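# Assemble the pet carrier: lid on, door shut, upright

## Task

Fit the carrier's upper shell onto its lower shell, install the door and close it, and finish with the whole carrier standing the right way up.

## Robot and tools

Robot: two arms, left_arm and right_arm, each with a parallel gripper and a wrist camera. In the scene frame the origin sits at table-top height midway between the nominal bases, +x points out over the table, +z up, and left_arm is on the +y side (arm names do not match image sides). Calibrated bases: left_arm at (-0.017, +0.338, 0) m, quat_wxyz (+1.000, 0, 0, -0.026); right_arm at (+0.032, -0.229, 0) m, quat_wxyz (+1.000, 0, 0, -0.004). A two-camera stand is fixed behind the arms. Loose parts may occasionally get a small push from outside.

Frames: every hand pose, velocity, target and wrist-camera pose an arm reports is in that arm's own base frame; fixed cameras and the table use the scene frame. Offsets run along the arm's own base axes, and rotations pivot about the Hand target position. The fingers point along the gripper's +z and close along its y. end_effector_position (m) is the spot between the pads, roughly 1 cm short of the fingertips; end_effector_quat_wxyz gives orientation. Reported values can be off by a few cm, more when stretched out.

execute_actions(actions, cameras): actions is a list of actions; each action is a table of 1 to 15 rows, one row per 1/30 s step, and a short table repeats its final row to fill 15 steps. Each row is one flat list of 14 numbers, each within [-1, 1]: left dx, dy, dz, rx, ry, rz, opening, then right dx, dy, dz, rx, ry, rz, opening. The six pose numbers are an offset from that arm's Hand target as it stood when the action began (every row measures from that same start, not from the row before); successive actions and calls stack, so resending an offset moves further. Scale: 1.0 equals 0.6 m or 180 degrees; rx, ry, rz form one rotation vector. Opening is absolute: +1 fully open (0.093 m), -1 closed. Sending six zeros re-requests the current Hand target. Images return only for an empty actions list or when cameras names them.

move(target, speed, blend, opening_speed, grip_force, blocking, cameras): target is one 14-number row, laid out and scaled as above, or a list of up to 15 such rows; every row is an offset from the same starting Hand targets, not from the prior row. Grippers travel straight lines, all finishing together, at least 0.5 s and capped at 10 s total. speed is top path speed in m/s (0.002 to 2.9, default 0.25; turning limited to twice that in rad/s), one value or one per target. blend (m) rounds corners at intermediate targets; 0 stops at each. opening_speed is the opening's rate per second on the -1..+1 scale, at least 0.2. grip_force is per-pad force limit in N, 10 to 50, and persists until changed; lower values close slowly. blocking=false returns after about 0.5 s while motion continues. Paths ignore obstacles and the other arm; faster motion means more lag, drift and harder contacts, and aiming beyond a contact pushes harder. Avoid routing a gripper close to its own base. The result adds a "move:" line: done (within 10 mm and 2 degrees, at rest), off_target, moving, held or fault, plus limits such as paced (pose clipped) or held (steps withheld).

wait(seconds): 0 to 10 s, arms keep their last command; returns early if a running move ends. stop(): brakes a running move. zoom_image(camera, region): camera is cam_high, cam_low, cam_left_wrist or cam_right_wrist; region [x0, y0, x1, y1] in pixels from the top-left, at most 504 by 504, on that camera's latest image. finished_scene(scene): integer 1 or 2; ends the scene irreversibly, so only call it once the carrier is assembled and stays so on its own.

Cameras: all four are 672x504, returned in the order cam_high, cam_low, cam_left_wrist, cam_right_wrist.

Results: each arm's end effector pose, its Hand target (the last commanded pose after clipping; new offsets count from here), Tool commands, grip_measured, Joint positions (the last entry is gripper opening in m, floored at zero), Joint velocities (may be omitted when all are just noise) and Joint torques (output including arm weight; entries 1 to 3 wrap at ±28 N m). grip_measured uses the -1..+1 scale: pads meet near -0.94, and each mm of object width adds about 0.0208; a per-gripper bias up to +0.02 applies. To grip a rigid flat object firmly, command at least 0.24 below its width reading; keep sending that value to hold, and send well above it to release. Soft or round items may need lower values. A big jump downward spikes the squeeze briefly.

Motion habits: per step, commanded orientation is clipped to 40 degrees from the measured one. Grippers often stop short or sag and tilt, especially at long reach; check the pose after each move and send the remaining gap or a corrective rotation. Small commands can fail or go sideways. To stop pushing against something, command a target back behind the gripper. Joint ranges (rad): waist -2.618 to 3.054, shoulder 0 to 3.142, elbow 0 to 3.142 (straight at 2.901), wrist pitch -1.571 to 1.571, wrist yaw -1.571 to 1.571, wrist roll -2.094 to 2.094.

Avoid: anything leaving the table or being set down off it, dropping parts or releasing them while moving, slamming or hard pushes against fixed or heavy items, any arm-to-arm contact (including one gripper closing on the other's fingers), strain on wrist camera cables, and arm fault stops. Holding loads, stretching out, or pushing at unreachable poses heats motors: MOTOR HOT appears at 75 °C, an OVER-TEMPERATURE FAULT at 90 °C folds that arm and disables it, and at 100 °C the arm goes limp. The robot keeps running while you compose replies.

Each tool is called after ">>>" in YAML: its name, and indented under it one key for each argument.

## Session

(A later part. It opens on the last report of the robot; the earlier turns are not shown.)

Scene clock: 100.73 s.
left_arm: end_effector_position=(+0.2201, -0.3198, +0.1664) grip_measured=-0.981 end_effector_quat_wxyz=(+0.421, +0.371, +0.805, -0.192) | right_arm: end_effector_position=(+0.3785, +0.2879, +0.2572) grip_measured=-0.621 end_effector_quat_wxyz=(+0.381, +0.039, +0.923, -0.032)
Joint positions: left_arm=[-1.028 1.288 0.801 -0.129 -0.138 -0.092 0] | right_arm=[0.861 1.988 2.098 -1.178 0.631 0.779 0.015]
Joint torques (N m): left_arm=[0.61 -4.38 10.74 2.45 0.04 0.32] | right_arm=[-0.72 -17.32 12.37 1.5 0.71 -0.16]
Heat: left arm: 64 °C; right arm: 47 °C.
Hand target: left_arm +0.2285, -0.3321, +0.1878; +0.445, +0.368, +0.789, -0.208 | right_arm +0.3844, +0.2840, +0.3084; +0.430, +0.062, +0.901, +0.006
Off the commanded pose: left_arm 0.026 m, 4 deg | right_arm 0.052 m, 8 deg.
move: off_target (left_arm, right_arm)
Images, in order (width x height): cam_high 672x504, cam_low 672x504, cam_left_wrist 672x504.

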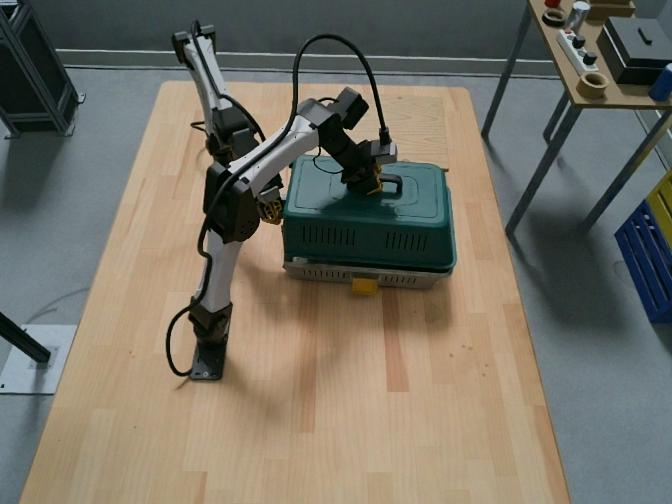

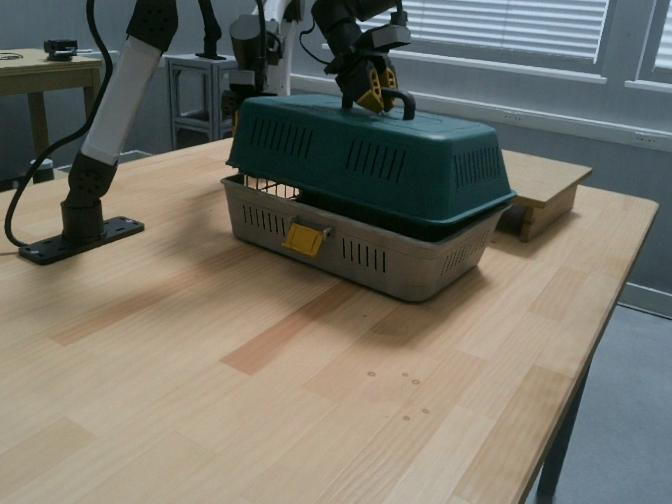

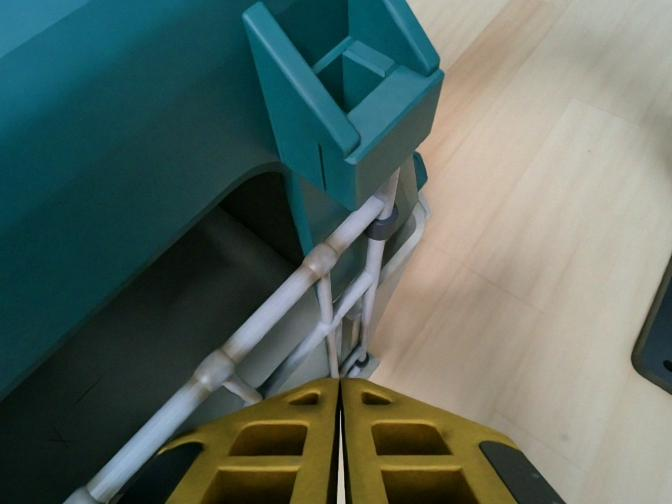

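>>> move:
  target: [0.009,0,0.004,0,0,0,-1,-0.003,-0.009,0,0,0,0.005,-1]
  speed: 0.05
  cameras: ["cam_high","cam_low","cam_left_wrist"]

>>> zoom_image:
  camera: "cam_left_wrist"
  region: [230, 0, 490, 300]

>>> zoom_image:
  camera: "cam_high"
  region: [270, 230, 470, 300]

>>> zoom_image:
  camera: "cam_low"
  region: [210, 120, 530, 310]

Scene clock: 108.43 s.
left_arm: end_effector_position=(+0.2230, -0.3220, +0.1688) grip_measured=-0.981 end_effector_quat_wxyz=(+0.420, +0.373, +0.803, -0.197) | right_arm: end_effector_position=(+0.3788, +0.2819, +0.2693) grip_measured=-0.621 end_effector_quat_wxyz=(+0.386, +0.037, +0.921, -0.024)
Joint positions: left_arm=[-1.014 1.297 0.815 -0.129 -0.115 -0.085 0] | right_arm=[0.848 1.96 2.098 -1.175 0.62 0.753 0.015]
Joint torques (N m): left_arm=[0.88 -4.41 11.07 2.4 -0.01 0.32] | right_arm=[-0.46 -17.06 8.53 1.76 0.63 -0.15]
Heat: left arm: 65 °C; right arm: 52 °C.
Hand target: left_arm +0.2339, -0.3321, +0.1902; +0.445, +0.368, +0.789, -0.208 | right_arm +0.3826, +0.2786, +0.3084; +0.429, +0.055, +0.901, +0.009
Off the commanded pose: left_arm 0.026 m, 4 deg | right_arm 0.039 m, 7 deg.
move: off_target (left_arm, right_arm)
Images, in order (width x height): cam_high 672x504, cam_low 672x504, cam_left_wrist 672x504.

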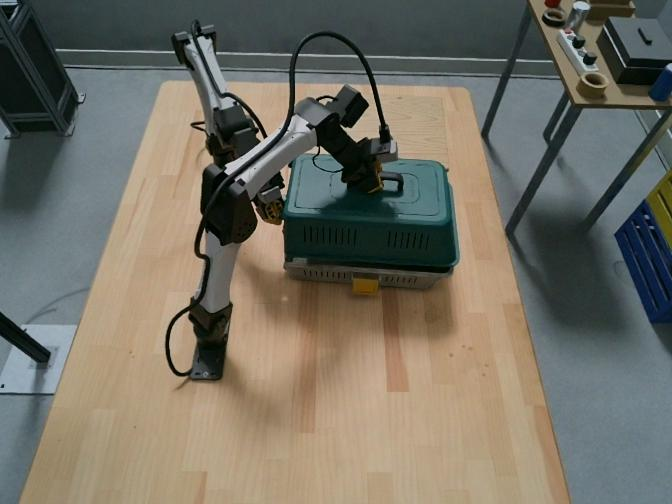

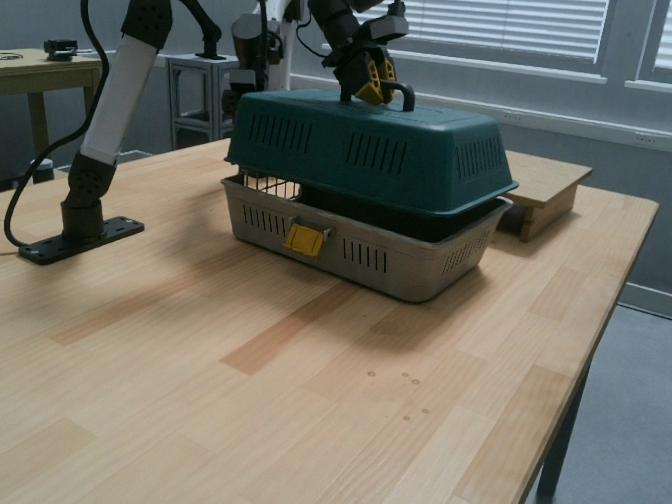

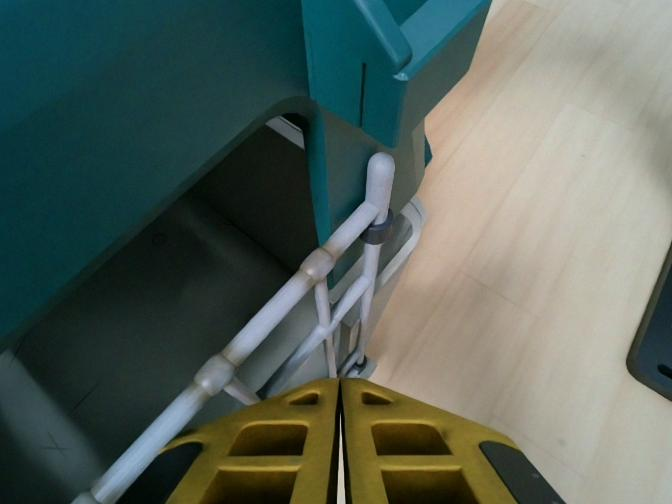

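Scaled by 1.680 from the camera's 672x504 image, which has a finer 960x720 frame.

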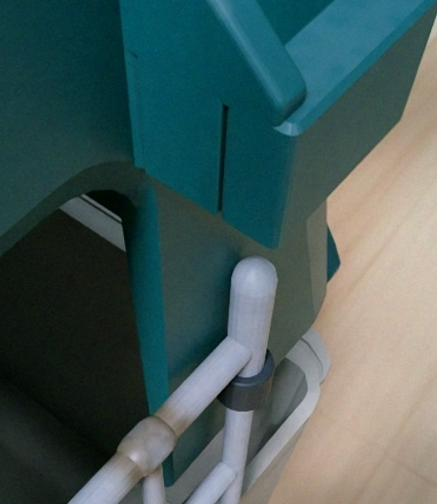

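Scaled by 2.520 from the camera's 672x504 image, which has a finer 960x720 frame.

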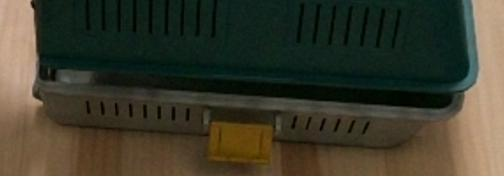

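Scaled by 1.575 from the camera's 672x504 image, which has a finer 960x720 frame.

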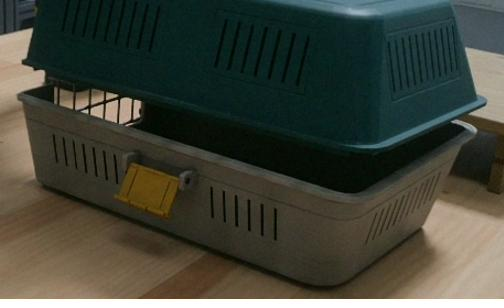

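>>> move:
  target: [-0.005,0,0,0,0,0,-1,0,0,-0.02,0,0,0,-1]
  speed: 0.05
  cameras: ["cam_high","cam_low","cam_left_wrist"]

>>> zoom_image:
  camera: "cam_left_wrist"
  region: [230, 0, 490, 300]

>>> zoom_image:
  camera: "cam_high"
  region: [270, 230, 470, 300]

>>> zoom_image:
  camera: "cam_low"
  region: [210, 120, 530, 310]

Scene clock: 117.83 s.
left_arm: end_effector_position=(+0.2230, -0.3220, +0.1688) grip_measured=-0.981 end_effector_quat_wxyz=(+0.420, +0.373, +0.803, -0.197) | right_arm: end_effector_position=(+0.3790, +0.2821, +0.2589) grip_measured=-0.621 end_effector_quat_wxyz=(+0.387, +0.037, +0.921, -0.023)
Joint positions: left_arm=[-1.014 1.297 0.815 -0.129 -0.115 -0.085 0] | right_arm=[0.848 1.94 2.025 -1.119 0.62 0.752 0.015]
Joint torques (N m): left_arm=[0.2 -4.97 10.61 2.37 -0.13 0.28] | right_arm=[-0.47 -17.36 7.71 1.79 0.64 -0.14]
Heat: left arm: 64 °C; right arm: 55 °C.
Hand target: left_arm +0.2309, -0.3321, +0.1902; +0.445, +0.368, +0.789, -0.208 | right_arm +0.3826, +0.2785, +0.2965; +0.430, +0.056, +0.901, +0.009
Off the commanded pose: left_arm 0.025 m, 4 deg | right_arm 0.038 m, 7 deg.
move: off_target (left_arm, right_arm)
Images, in order (width x height): cam_high 672x504, cam_low 672x504, cam_left_wrist 672x504.

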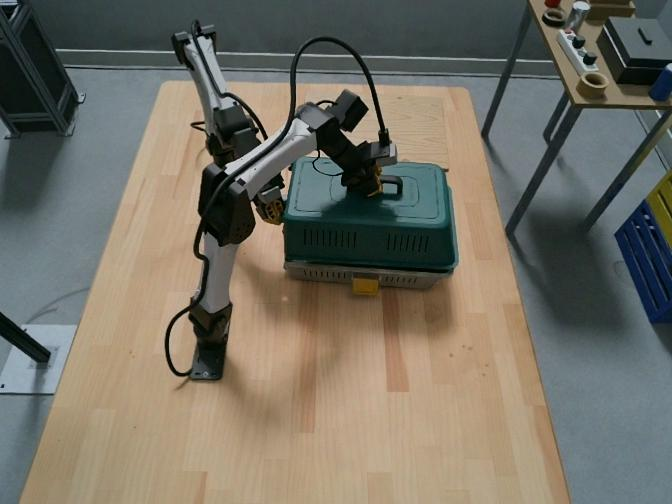

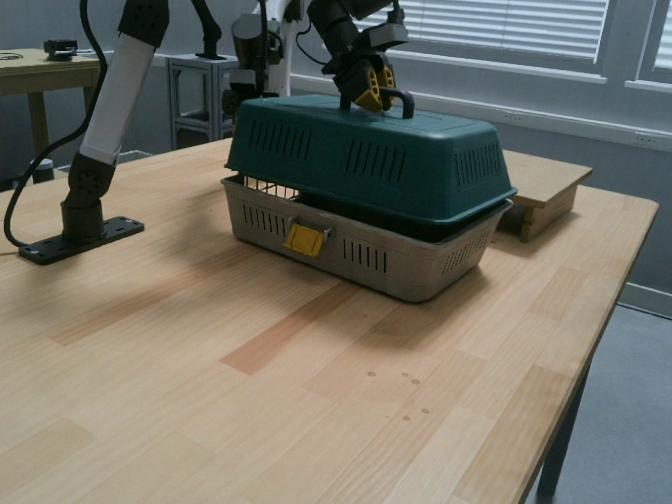

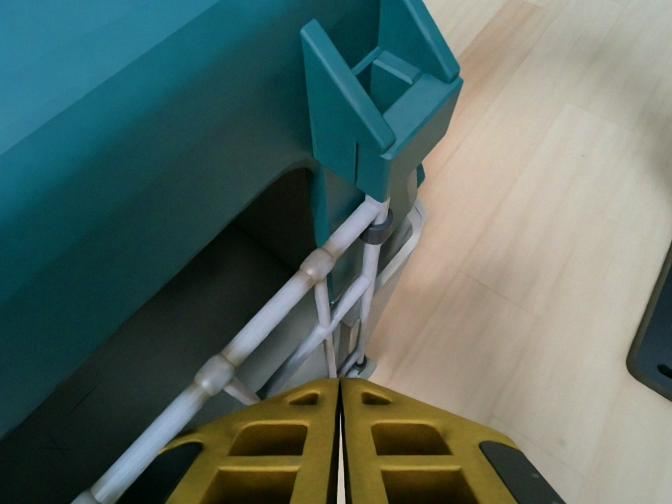

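Scaled by 1.680 from the camera's 672x504 image, which has a finer 960x720 frame.

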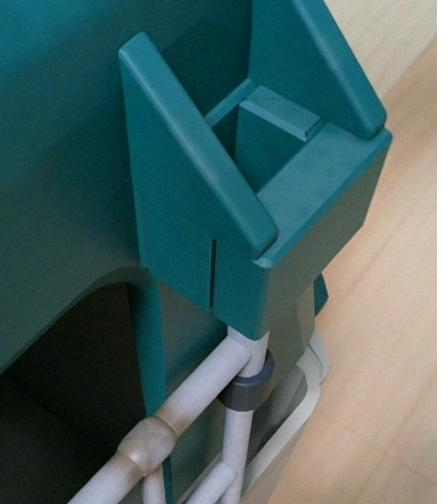

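Scaled by 2.520 from the camera's 672x504 image, which has a finer 960x720 frame.

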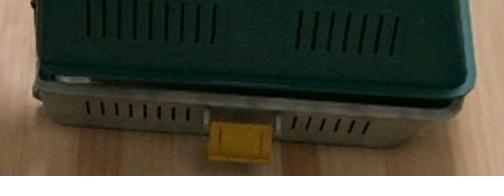

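Scaled by 1.575 from the camera's 672x504 image, which has a finer 960x720 frame.

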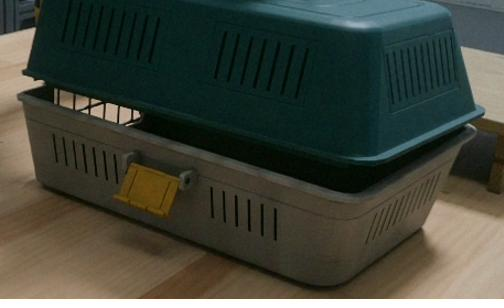

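>>> move:
  target: [0,0,0,0,0,0,-1,-0.001,0,-0.018,0,0,0,-1]
  speed: 0.04
  cameras: ["cam_high","cam_low","cam_left_wrist"]

>>> zoom_image:
  camera: "cam_left_wrist"
  region: [230, 0, 490, 300]

>>> zoom_image:
  camera: "cam_high"
  region: [270, 230, 470, 300]

>>> zoom_image:
  camera: "cam_low"
  region: [210, 120, 530, 310]

Scene clock: 122.67 s.
left_arm: end_effector_position=(+0.2229, -0.3220, +0.1687) grip_measured=-0.981 end_effector_quat_wxyz=(+0.419, +0.373, +0.804, -0.197) | right_arm: end_effector_position=(+0.3793, +0.2809, +0.2530) grip_measured=-0.621 end_effector_quat_wxyz=(+0.391, +0.039, +0.919, -0.019)
Joint positions: left_arm=[-1.014 1.297 0.815 -0.129 -0.115 -0.085 0] | right_arm=[0.846 1.914 1.958 -1.063 0.619 0.751 0.015]
Joint torques (N m): left_arm=[0.32 -4.93 10.58 2.39 -0.07 0.31] | right_arm=[-0.17 -16.46 7.65 1.75 0.65 -0.13]
Heat: left arm: 64 °C; right arm: 55 °C.
Hand target: left_arm +0.2309, -0.3320, +0.1902; +0.445, +0.368, +0.789, -0.208 | right_arm +0.3820, +0.2787, +0.2857; +0.430, +0.055, +0.901, +0.010
Off the commanded pose: left_arm 0.025 m, 4 deg | right_arm 0.033 m, 6 deg.
move: off_target (left_arm, right_arm)
Images, in order (width x height): cam_high 672x504, cam_low 672x504, cam_left_wrist 672x504.

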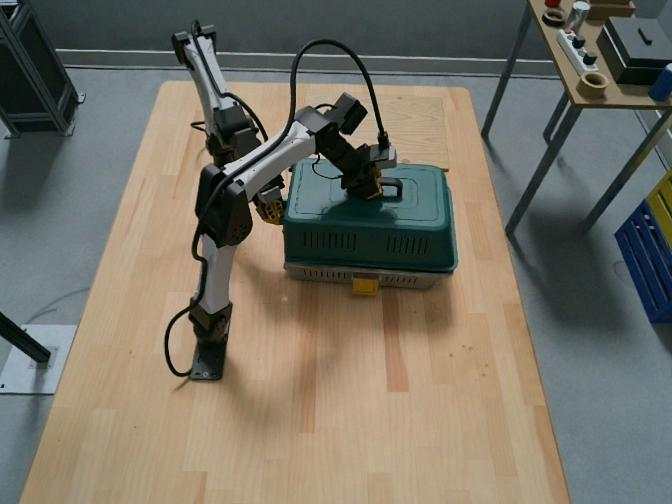

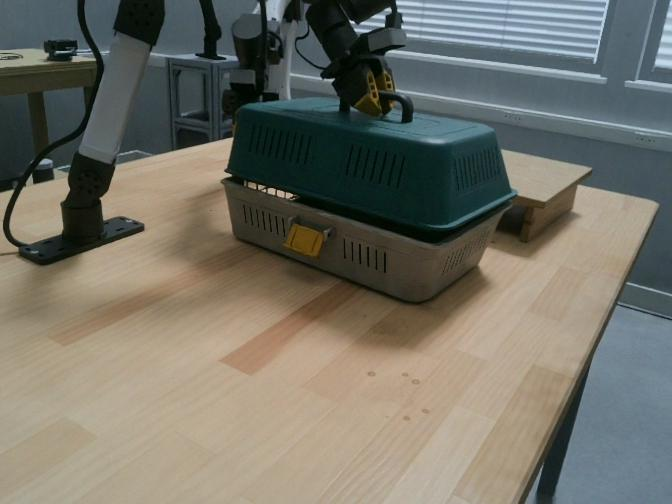

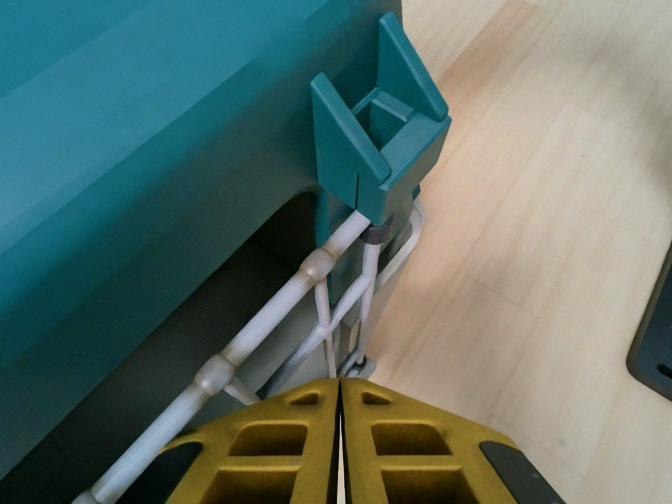

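Scaled by 1.680 from the camera's 672x504 image, which has a finer 960x720 frame.

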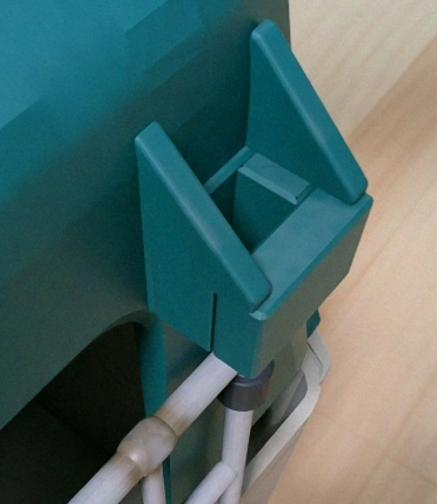

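Scaled by 2.520 from the camera's 672x504 image, which has a finer 960x720 frame.

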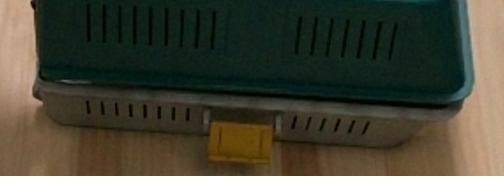

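Scaled by 1.575 from the camera's 672x504 image, which has a finer 960x720 frame.

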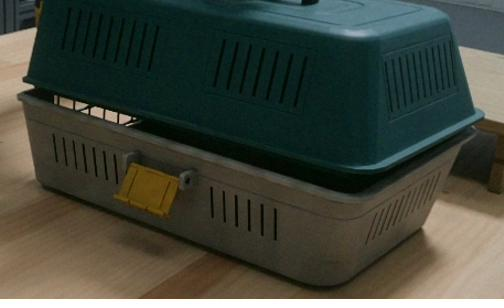

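>>> move:
  target: [0,0,0,0,0,0,-1,0,-0.001,-0.018,0,0.008,0,-1]
  speed: 0.03
  cameras: ["cam_high","cam_low","cam_left_wrist"]

>>> zoom_image:
  camera: "cam_left_wrist"
  region: [230, 0, 490, 300]

>>> zoom_image:
  camera: "cam_high"
  region: [270, 230, 470, 300]

>>> zoom_image:
  camera: "cam_low"
  region: [210, 120, 530, 310]

Scene clock: 127.77 s.
left_arm: end_effector_position=(+0.2229, -0.3220, +0.1687) grip_measured=-0.981 end_effector_quat_wxyz=(+0.419, +0.373, +0.804, -0.197) | right_arm: end_effector_position=(+0.3802, +0.2794, +0.2484) grip_measured=-0.621 end_effector_quat_wxyz=(+0.387, +0.041, +0.921, -0.018)
Joint positions: left_arm=[-1.014 1.297 0.815 -0.129 -0.115 -0.085 0] | right_arm=[0.84 1.91 1.938 -1.049 0.61 0.751 0.015]
Joint torques (N m): left_arm=[0.12 -4.9 10.71 2.37 -0.08 0.25] | right_arm=[-0.23 -15.71 7.24 1.7 0.54 -0.06]
Heat: left arm: 64 °C; right arm: 56 °C.
Hand target: left_arm +0.2309, -0.3320, +0.1902; +0.445, +0.368, +0.789, -0.208 | right_arm +0.3820, +0.2780, +0.2748; +0.418, +0.056, +0.907, +0.009
Off the commanded pose: left_arm 0.025 m, 4 deg | right_arm 0.027 m, 5 deg.
move: off_target (left_arm, right_arm)
Images, in order (width x height): cam_high 672x504, cam_low 672x504, cam_left_wrist 672x504.

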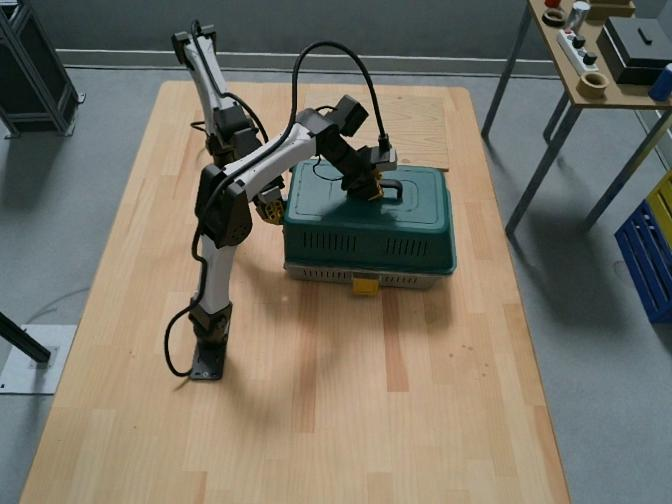

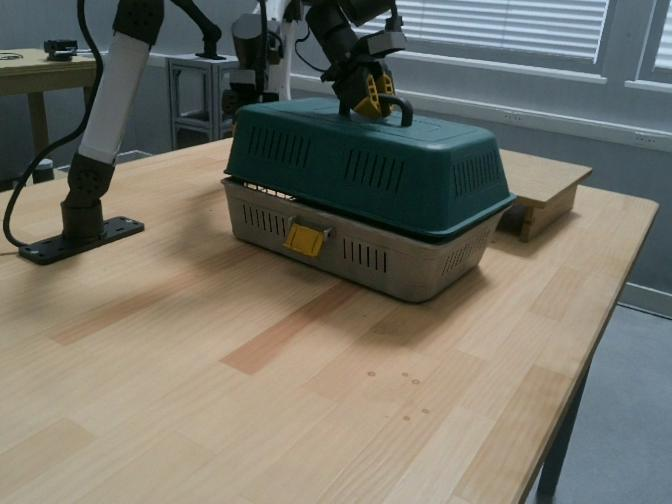

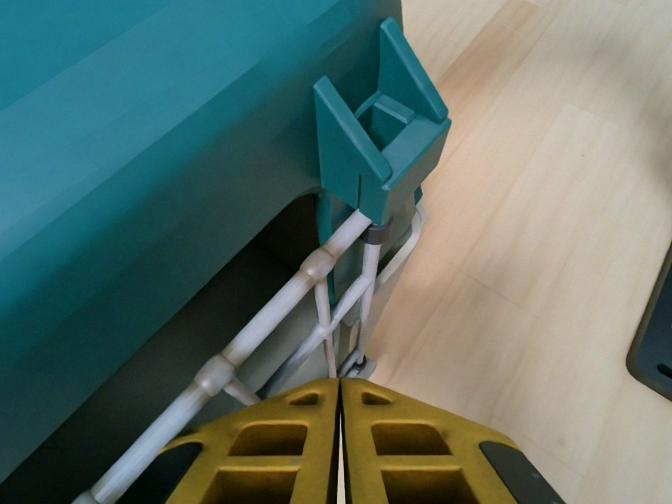

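Scaled by 1.680 from the camera's 672x504 image, which has a finer 960x720 frame.

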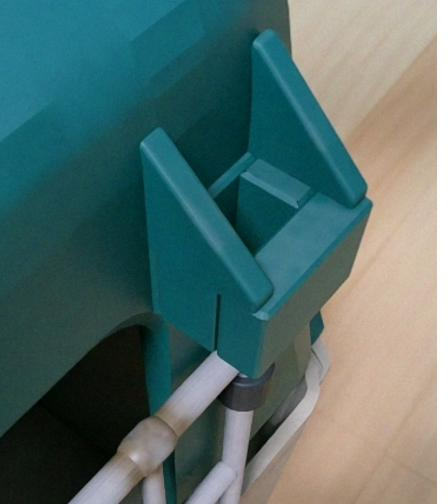

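Scaled by 2.520 from the camera's 672x504 image, which has a finer 960x720 frame.

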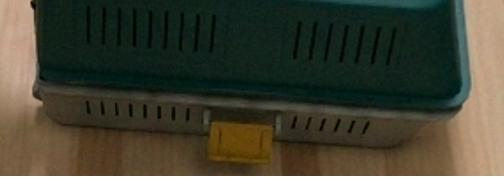

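Scaled by 1.575 from the camera's 672x504 image, which has a finer 960x720 frame.

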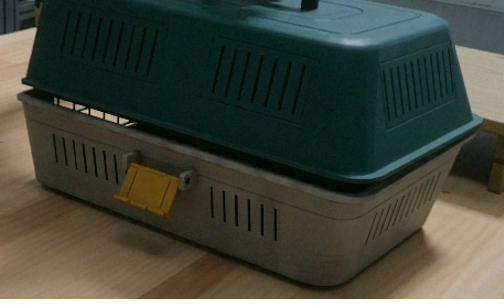

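>>> move:
  target: [0,0,0,0,0,0,-1,0,0.0,-0.018,0,0.003,0,-1]
  speed: 0.03
  cameras: ["cam_high","cam_low","cam_left_wrist"]

>>> zoom_image:
  camera: "cam_left_wrist"
  region: [230, 0, 490, 300]

>>> zoom_image:
  camera: "cam_high"
  region: [270, 230, 470, 300]

>>> zoom_image:
  camera: "cam_low"
  region: [210, 120, 530, 310]

Scene clock: 132.03 s.
left_arm: end_effector_position=(+0.2229, -0.3220, +0.1687) grip_measured=-0.981 end_effector_quat_wxyz=(+0.419, +0.374, +0.803, -0.197) | right_arm: end_effector_position=(+0.3805, +0.2775, +0.2459) grip_measured=-0.621 end_effector_quat_wxyz=(+0.391, +0.044, +0.919, -0.014)
Joint positions: left_arm=[-1.014 1.297 0.815 -0.129 -0.114 -0.085 0] | right_arm=[0.836 1.892 1.899 -1.016 0.609 0.751 0.015]
Joint torques (N m): left_arm=[0.09 -5 10.7 2.39 -0.12 0.28] | right_arm=[-0.12 -14.32 6.79 1.7 0.47 -0.04]
Heat: left arm: 64 °C; right arm: 56 °C.
Hand target: left_arm +0.2309, -0.3321, +0.1902; +0.445, +0.368, +0.789, -0.208 | right_arm +0.3820, +0.2781, +0.2640; +0.414, +0.056, +0.909, +0.009
Off the commanded pose: left_arm 0.025 m, 4 deg | right_arm 0.018 m, 4 deg.
move: off_target (left_arm, right_arm)
Images, in order (width x height): cam_high 672x504, cam_low 672x504, cam_left_wrist 672x504.

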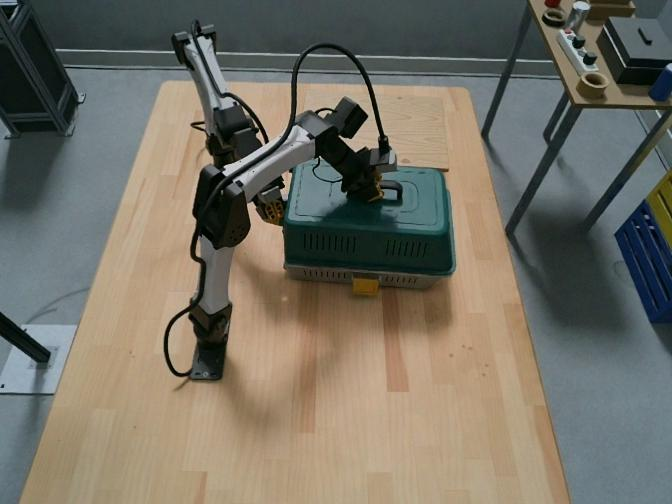

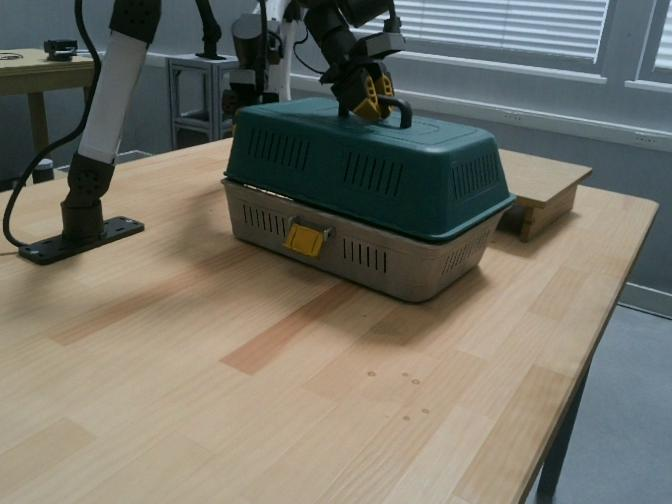

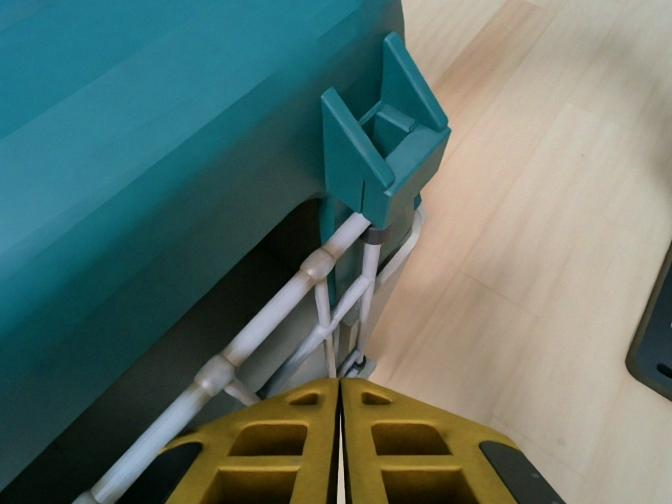

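Scaled by 1.680 from the camera's 672x504 image, which has a finer 960x720 frame.

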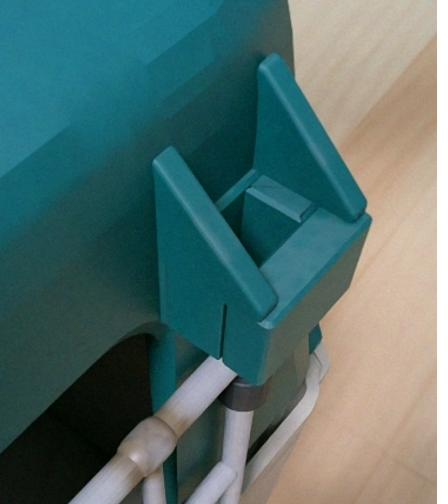

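Scaled by 2.520 from the camera's 672x504 image, which has a finer 960x720 frame.

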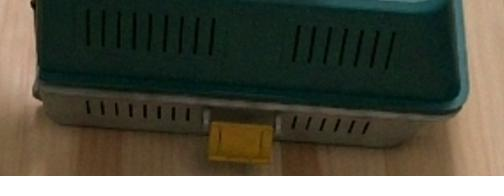

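Scaled by 1.575 from the camera's 672x504 image, which has a finer 960x720 frame.

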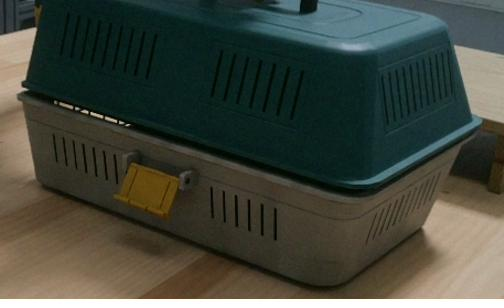

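>>> move:
  target: [0,0,0,0,0,0,-1,0,0.003,-0.02,0,0.006,0,-1]
  speed: 0.03
  cameras: ["cam_high","cam_low","cam_left_wrist"]

>>> zoom_image:
  camera: "cam_left_wrist"
  region: [230, 0, 490, 300]

>>> zoom_image:
  camera: "cam_high"
  region: [270, 230, 470, 300]

>>> zoom_image:
  camera: "cam_low"
  region: [210, 120, 530, 310]

Scene clock: 136.70 s.
left_arm: end_effector_position=(+0.2229, -0.3220, +0.1686) grip_measured=-0.981 end_effector_quat_wxyz=(+0.419, +0.374, +0.804, -0.197) | right_arm: end_effector_position=(+0.3806, +0.2769, +0.2446) grip_measured=-0.621 end_effector_quat_wxyz=(+0.392, +0.045, +0.919, -0.012)
Joint positions: left_arm=[-1.014 1.297 0.815 -0.129 -0.114 -0.085 0] | right_arm=[0.835 1.884 1.88 -0.999 0.609 0.751 0.015]
Joint torques (N m): left_arm=[0.25 -4.98 10.77 2.37 -0.06 0.26] | right_arm=[-0.13 -12.75 6.19 1.7 0.34 0.04]
Heat: left arm: 64 °C; right arm: 56 °C.
Hand target: left_arm +0.2309, -0.3320, +0.1902; +0.445, +0.368, +0.789, -0.208 | right_arm +0.3820, +0.2798, +0.2521; +0.405, +0.056, +0.912, +0.008
Off the commanded pose: left_arm 0.025 m, 4 deg | right_arm 0.008 m, 3 deg.
move: off_target (left_arm, right_arm)
Images, in order (width x height): cam_high 672x504, cam_low 672x504, cam_left_wrist 672x504.

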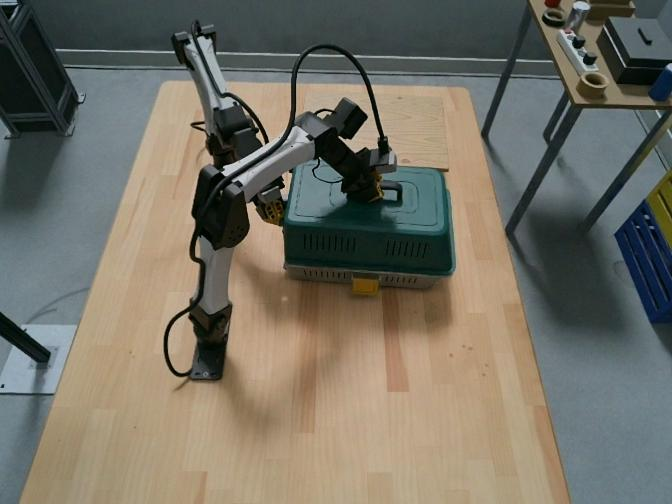

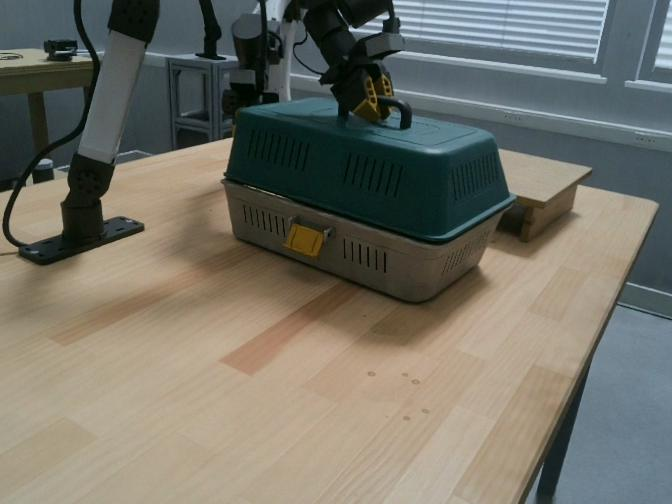

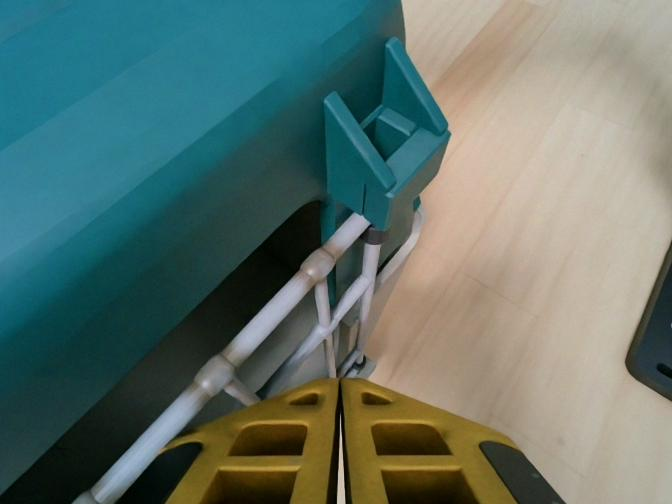

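Scaled by 1.680 from the camera's 672x504 image, which has a finer 960x720 frame.

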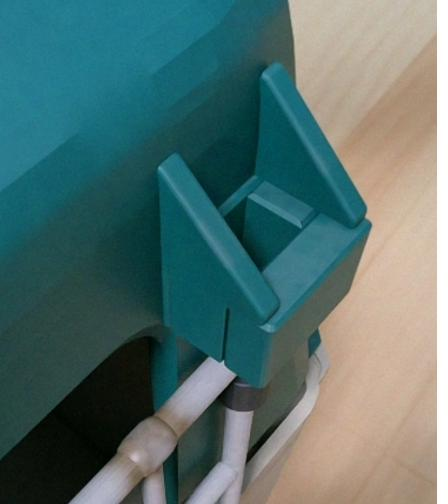

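Scaled by 2.520 from the camera's 672x504 image, which has a finer 960x720 frame.

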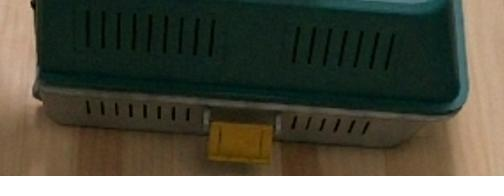

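Scaled by 1.575 from the camera's 672x504 image, which has a finer 960x720 frame.

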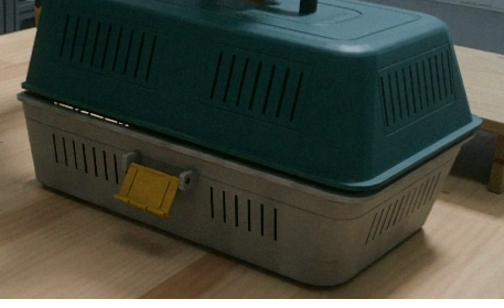

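>>> move:
  target: [-0.05,0,0.0,0,0,0,-1,0,0,0,0,0,0,-1]
  speed: 0.05
  cameras: ["cam_high","cam_low","cam_left_wrist"]

>>> zoom_image:
  camera: "cam_left_wrist"
  region: [180, 0, 440, 300]

>>> zoom_image:
  camera: "cam_high"
  region: [270, 230, 470, 300]

>>> zoom_image:
  camera: "cam_low"
  region: [210, 120, 530, 310]

Scene clock: 145.73 s.
left_arm: end_effector_position=(+0.2008, -0.3329, +0.1777) grip_measured=-0.981 end_effector_quat_wxyz=(+0.431, +0.381, +0.793, -0.200) | right_arm: end_effector_position=(+0.3805, +0.2767, +0.2439) grip_measured=-0.621 end_effector_quat_wxyz=(+0.392, +0.045, +0.919, -0.012)
Joint positions: left_arm=[-1.11 1.273 0.815 -0.134 -0.191 -0.114 0] | right_arm=[0.835 1.884 1.878 -0.999 0.609 0.751 0.015]
Joint torques (N m): left_arm=[-0.25 -7.41 7.76 2.17 -0.19 0] | right_arm=[-0.12 -12.71 6.37 1.71 0.35 0.05]
Heat: left arm: 64 °C; right arm: 53 °C.
Hand target: left_arm +0.2009, -0.3321, +0.1902; +0.445, +0.368, +0.789, -0.208 | right_arm +0.3820, +0.2798, +0.2521; +0.405, +0.056, +0.912, +0.008
Off the commanded pose: left_arm 0.013 m, 2 deg | right_arm 0.009 m, 3 deg.
move: off_target (left_arm, right_arm)
Images, in order (width x height): cam_high 672x504, cam_low 672x504, cam_left_wrist 672x504.

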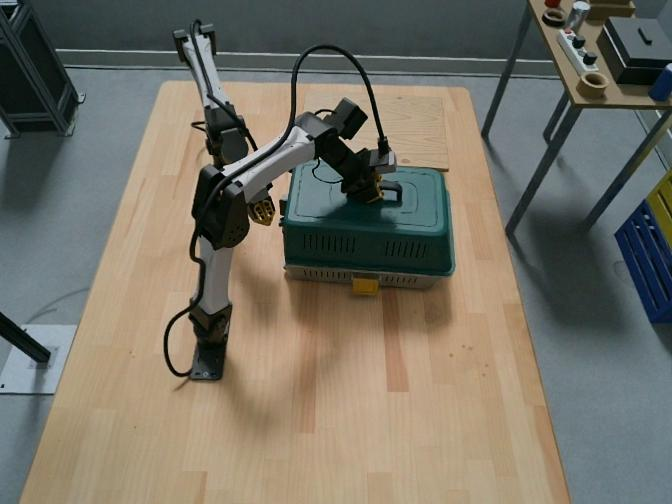

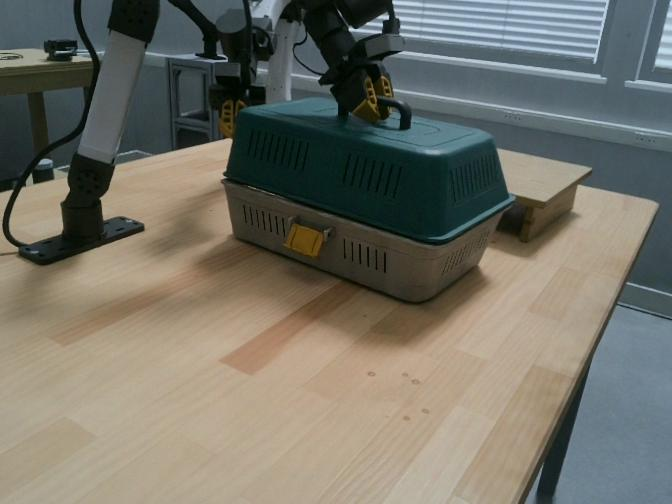

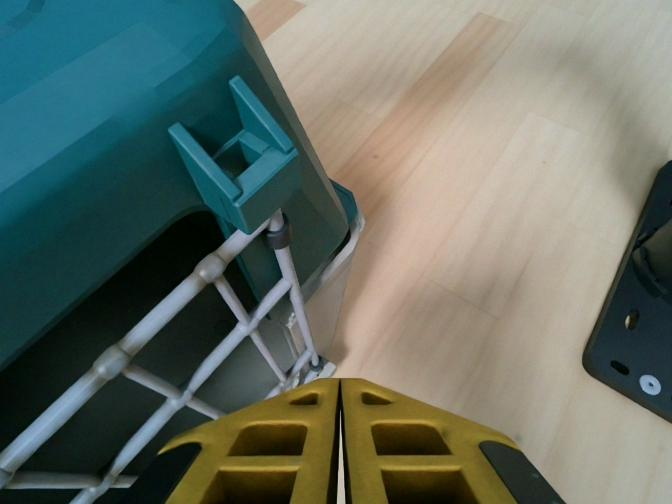

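Scaled by 1.680 from the camera's 672x504 image, which has a finer 960x720 frame.

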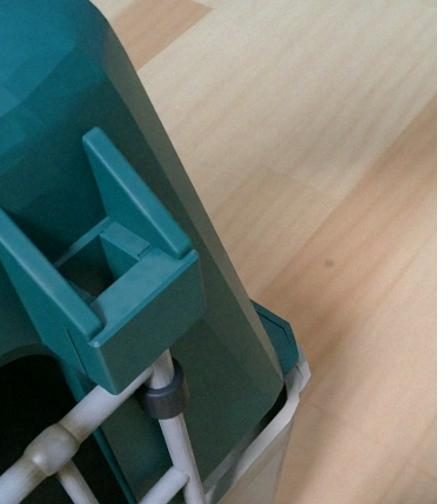

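Scaled by 2.520 from the camera's 672x504 image, which has a finer 960x720 frame.

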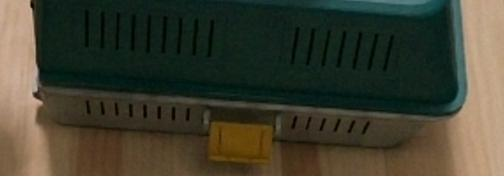

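Scaled by 1.575 from the camera's 672x504 image, which has a finer 960x720 frame.

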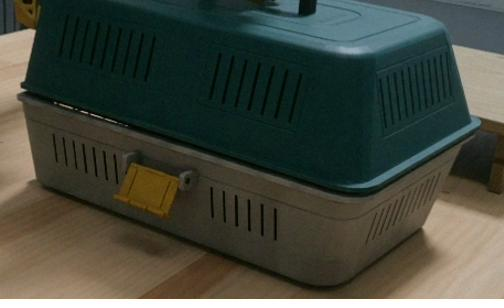

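>>> move:
  target: [-0.12,0.2,0.12,0.08,0.067,0,-1,0,0,0,0,0,0,-1]
  speed: 0.12
  cameras: ["cam_left_wrist"]

>>> zoom_image:
  camera: "cam_left_wrist"
  region: [60, 120, 330, 320]

>>> zoom_image:
  camera: "cam_left_wrist"
  region: [240, 0, 440, 160]

Scene clock: 162.10 s.
left_arm: end_effector_position=(+0.1315, -0.2092, +0.2489) grip_measured=-0.981 end_effector_quat_wxyz=(+0.302, +0.403, +0.855, -0.127) | right_arm: end_effector_position=(+0.3805, +0.2767, +0.2439) grip_measured=-0.621 end_effector_quat_wxyz=(+0.392, +0.045, +0.919, -0.012)
Joint positions: left_arm=[-1.132 0.98 1.181 -1.126 -0.18 -0.191 0] | right_arm=[0.835 1.884 1.878 -0.999 0.609 0.751 0.015]
Joint torques (N m): left_arm=[-0.36 -2.41 9.28 1.58 0.03 0.03] | right_arm=[-0.12 -12.7 6.37 1.7 0.34 0.04]
Heat: left arm: 63 °C; right arm: 49 °C.
Hand target: left_arm +0.1289, -0.2121, +0.2622; +0.311, +0.397, +0.851, -0.145 | right_arm +0.3820, +0.2798, +0.2521; +0.405, +0.056, +0.912, +0.008
Off the commanded pose: left_arm 0.014 m, 2 deg | right_arm 0.009 m, 3 deg.
move: off_target (left_arm, right_arm)
Images, in order (width x height): cam_left_wrist 672x504.

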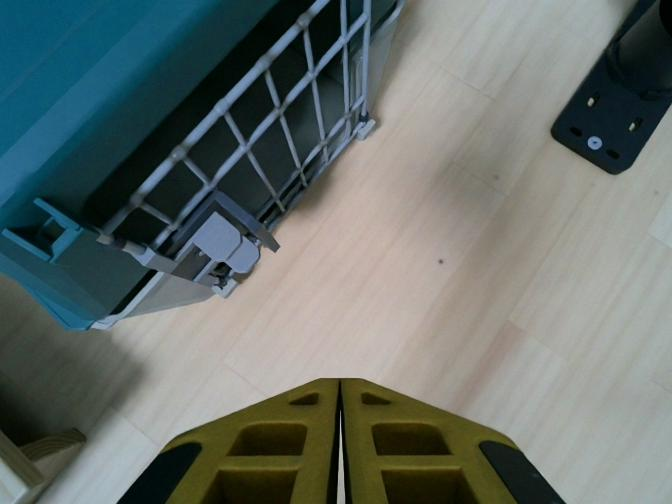

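Scaled by 1.867 from the camera's 672x504 image, which has a finer 960x720 frame.

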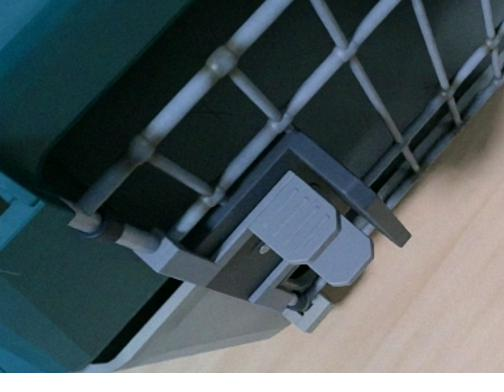

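Scaled by 2.520 from the camera's 672x504 image, which has a finer 960x720 frame.

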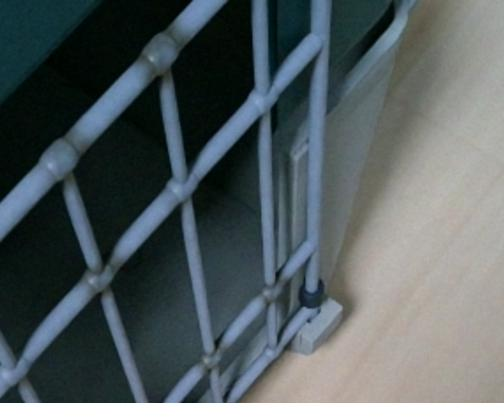

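>>> zoom_image:
  camera: "cam_left_wrist"
  region: [0, 180, 160, 340]

Scaled by 3.150 from the camera's 672x504 image, which has a finer 960x720 frame.

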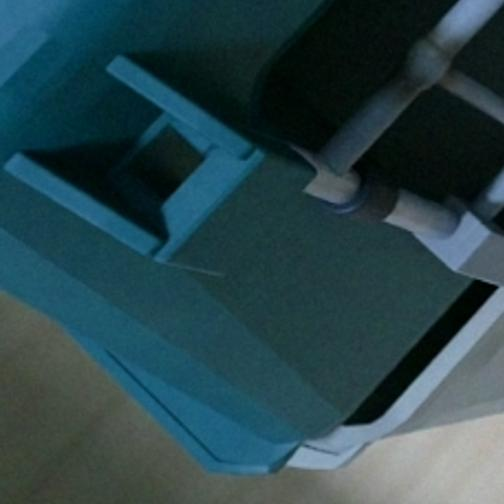

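>>> move:
  target: [0,0,0,0,0,0,-1,-0.003,-0.004,0.075,0,-0.014,0.013,-1]
  speed: 0.06
  cameras: ["cam_high","cam_left_wrist"]

>>> zoom_image:
  camera: "cam_high"
  region: [270, 230, 470, 300]

>>> zoom_image:
  camera: "cam_left_wrist"
  region: [0, 120, 260, 350]

Scene clock: 171.60 s.
left_arm: end_effector_position=(+0.1314, -0.2091, +0.2488) grip_measured=-0.981 end_effector_quat_wxyz=(+0.301, +0.403, +0.855, -0.127) | right_arm: end_effector_position=(+0.3743, +0.2753, +0.2523) grip_measured=-0.621 end_effector_quat_wxyz=(+0.379, +0.020, +0.925, -0.017)
Joint positions: left_arm=[-1.132 0.98 1.181 -1.127 -0.18 -0.191 0] | right_arm=[0.835 1.884 1.928 -1.067 0.583 0.71 0.015]
Joint torques (N m): left_arm=[-0.36 -2.47 9.25 1.63 0 0.01] | right_arm=[-0.02 -15.02 12.63 1.61 0.63 -0.15]
Heat: left arm: 65 °C; right arm: 49 °C.
Hand target: left_arm +0.1289, -0.2120, +0.2621; +0.310, +0.397, +0.852, -0.145 | right_arm +0.3802, +0.2774, +0.2970; +0.425, +0.037, +0.904, +0.017
Off the commanded pose: left_arm 0.014 m, 2 deg | right_arm 0.045 m, 7 deg.
move: off_target (left_arm, right_arm)
Images, in order (width x height): cam_high 672x504, cam_left_wrist 672x504.

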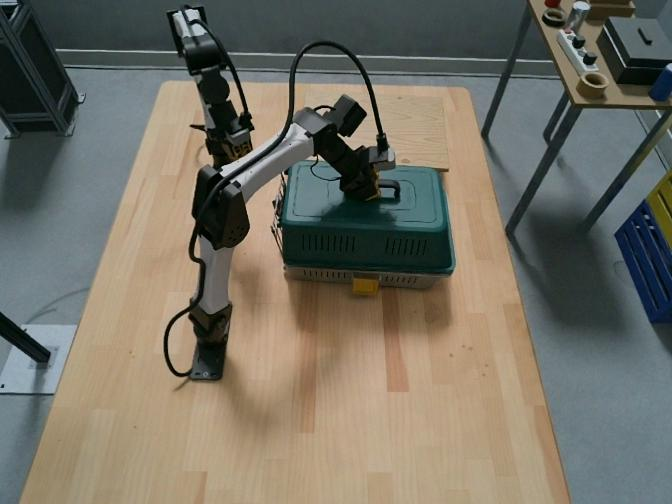

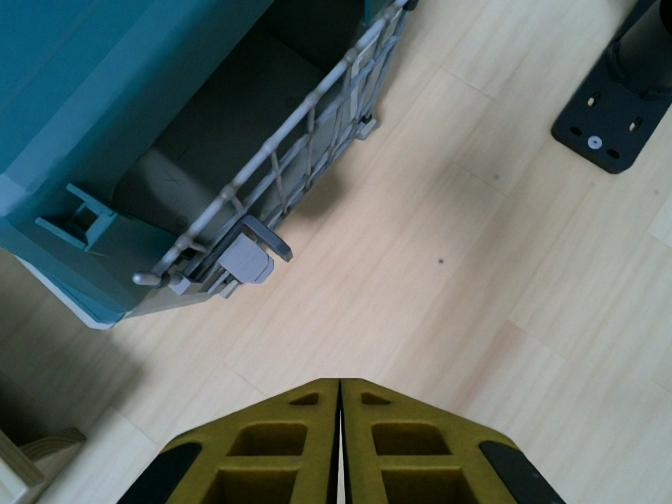

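Scaled by 2.520 from the camera's 672x504 image, which has a finer 960x720 frame.

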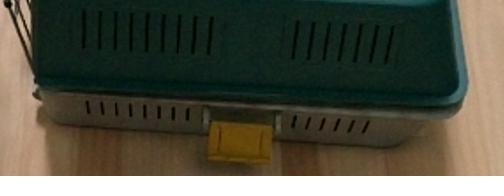

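Scaled by 1.938 from the camera's 672x504 image, which has a finer 960x720 frame.

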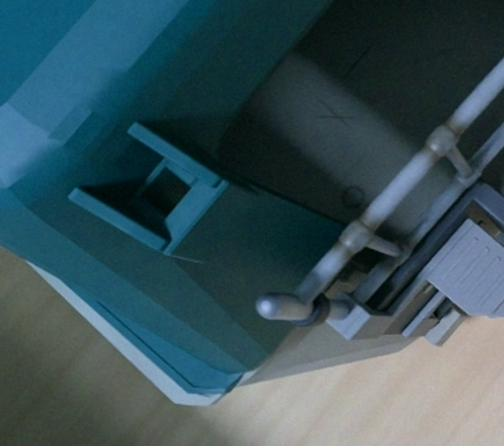

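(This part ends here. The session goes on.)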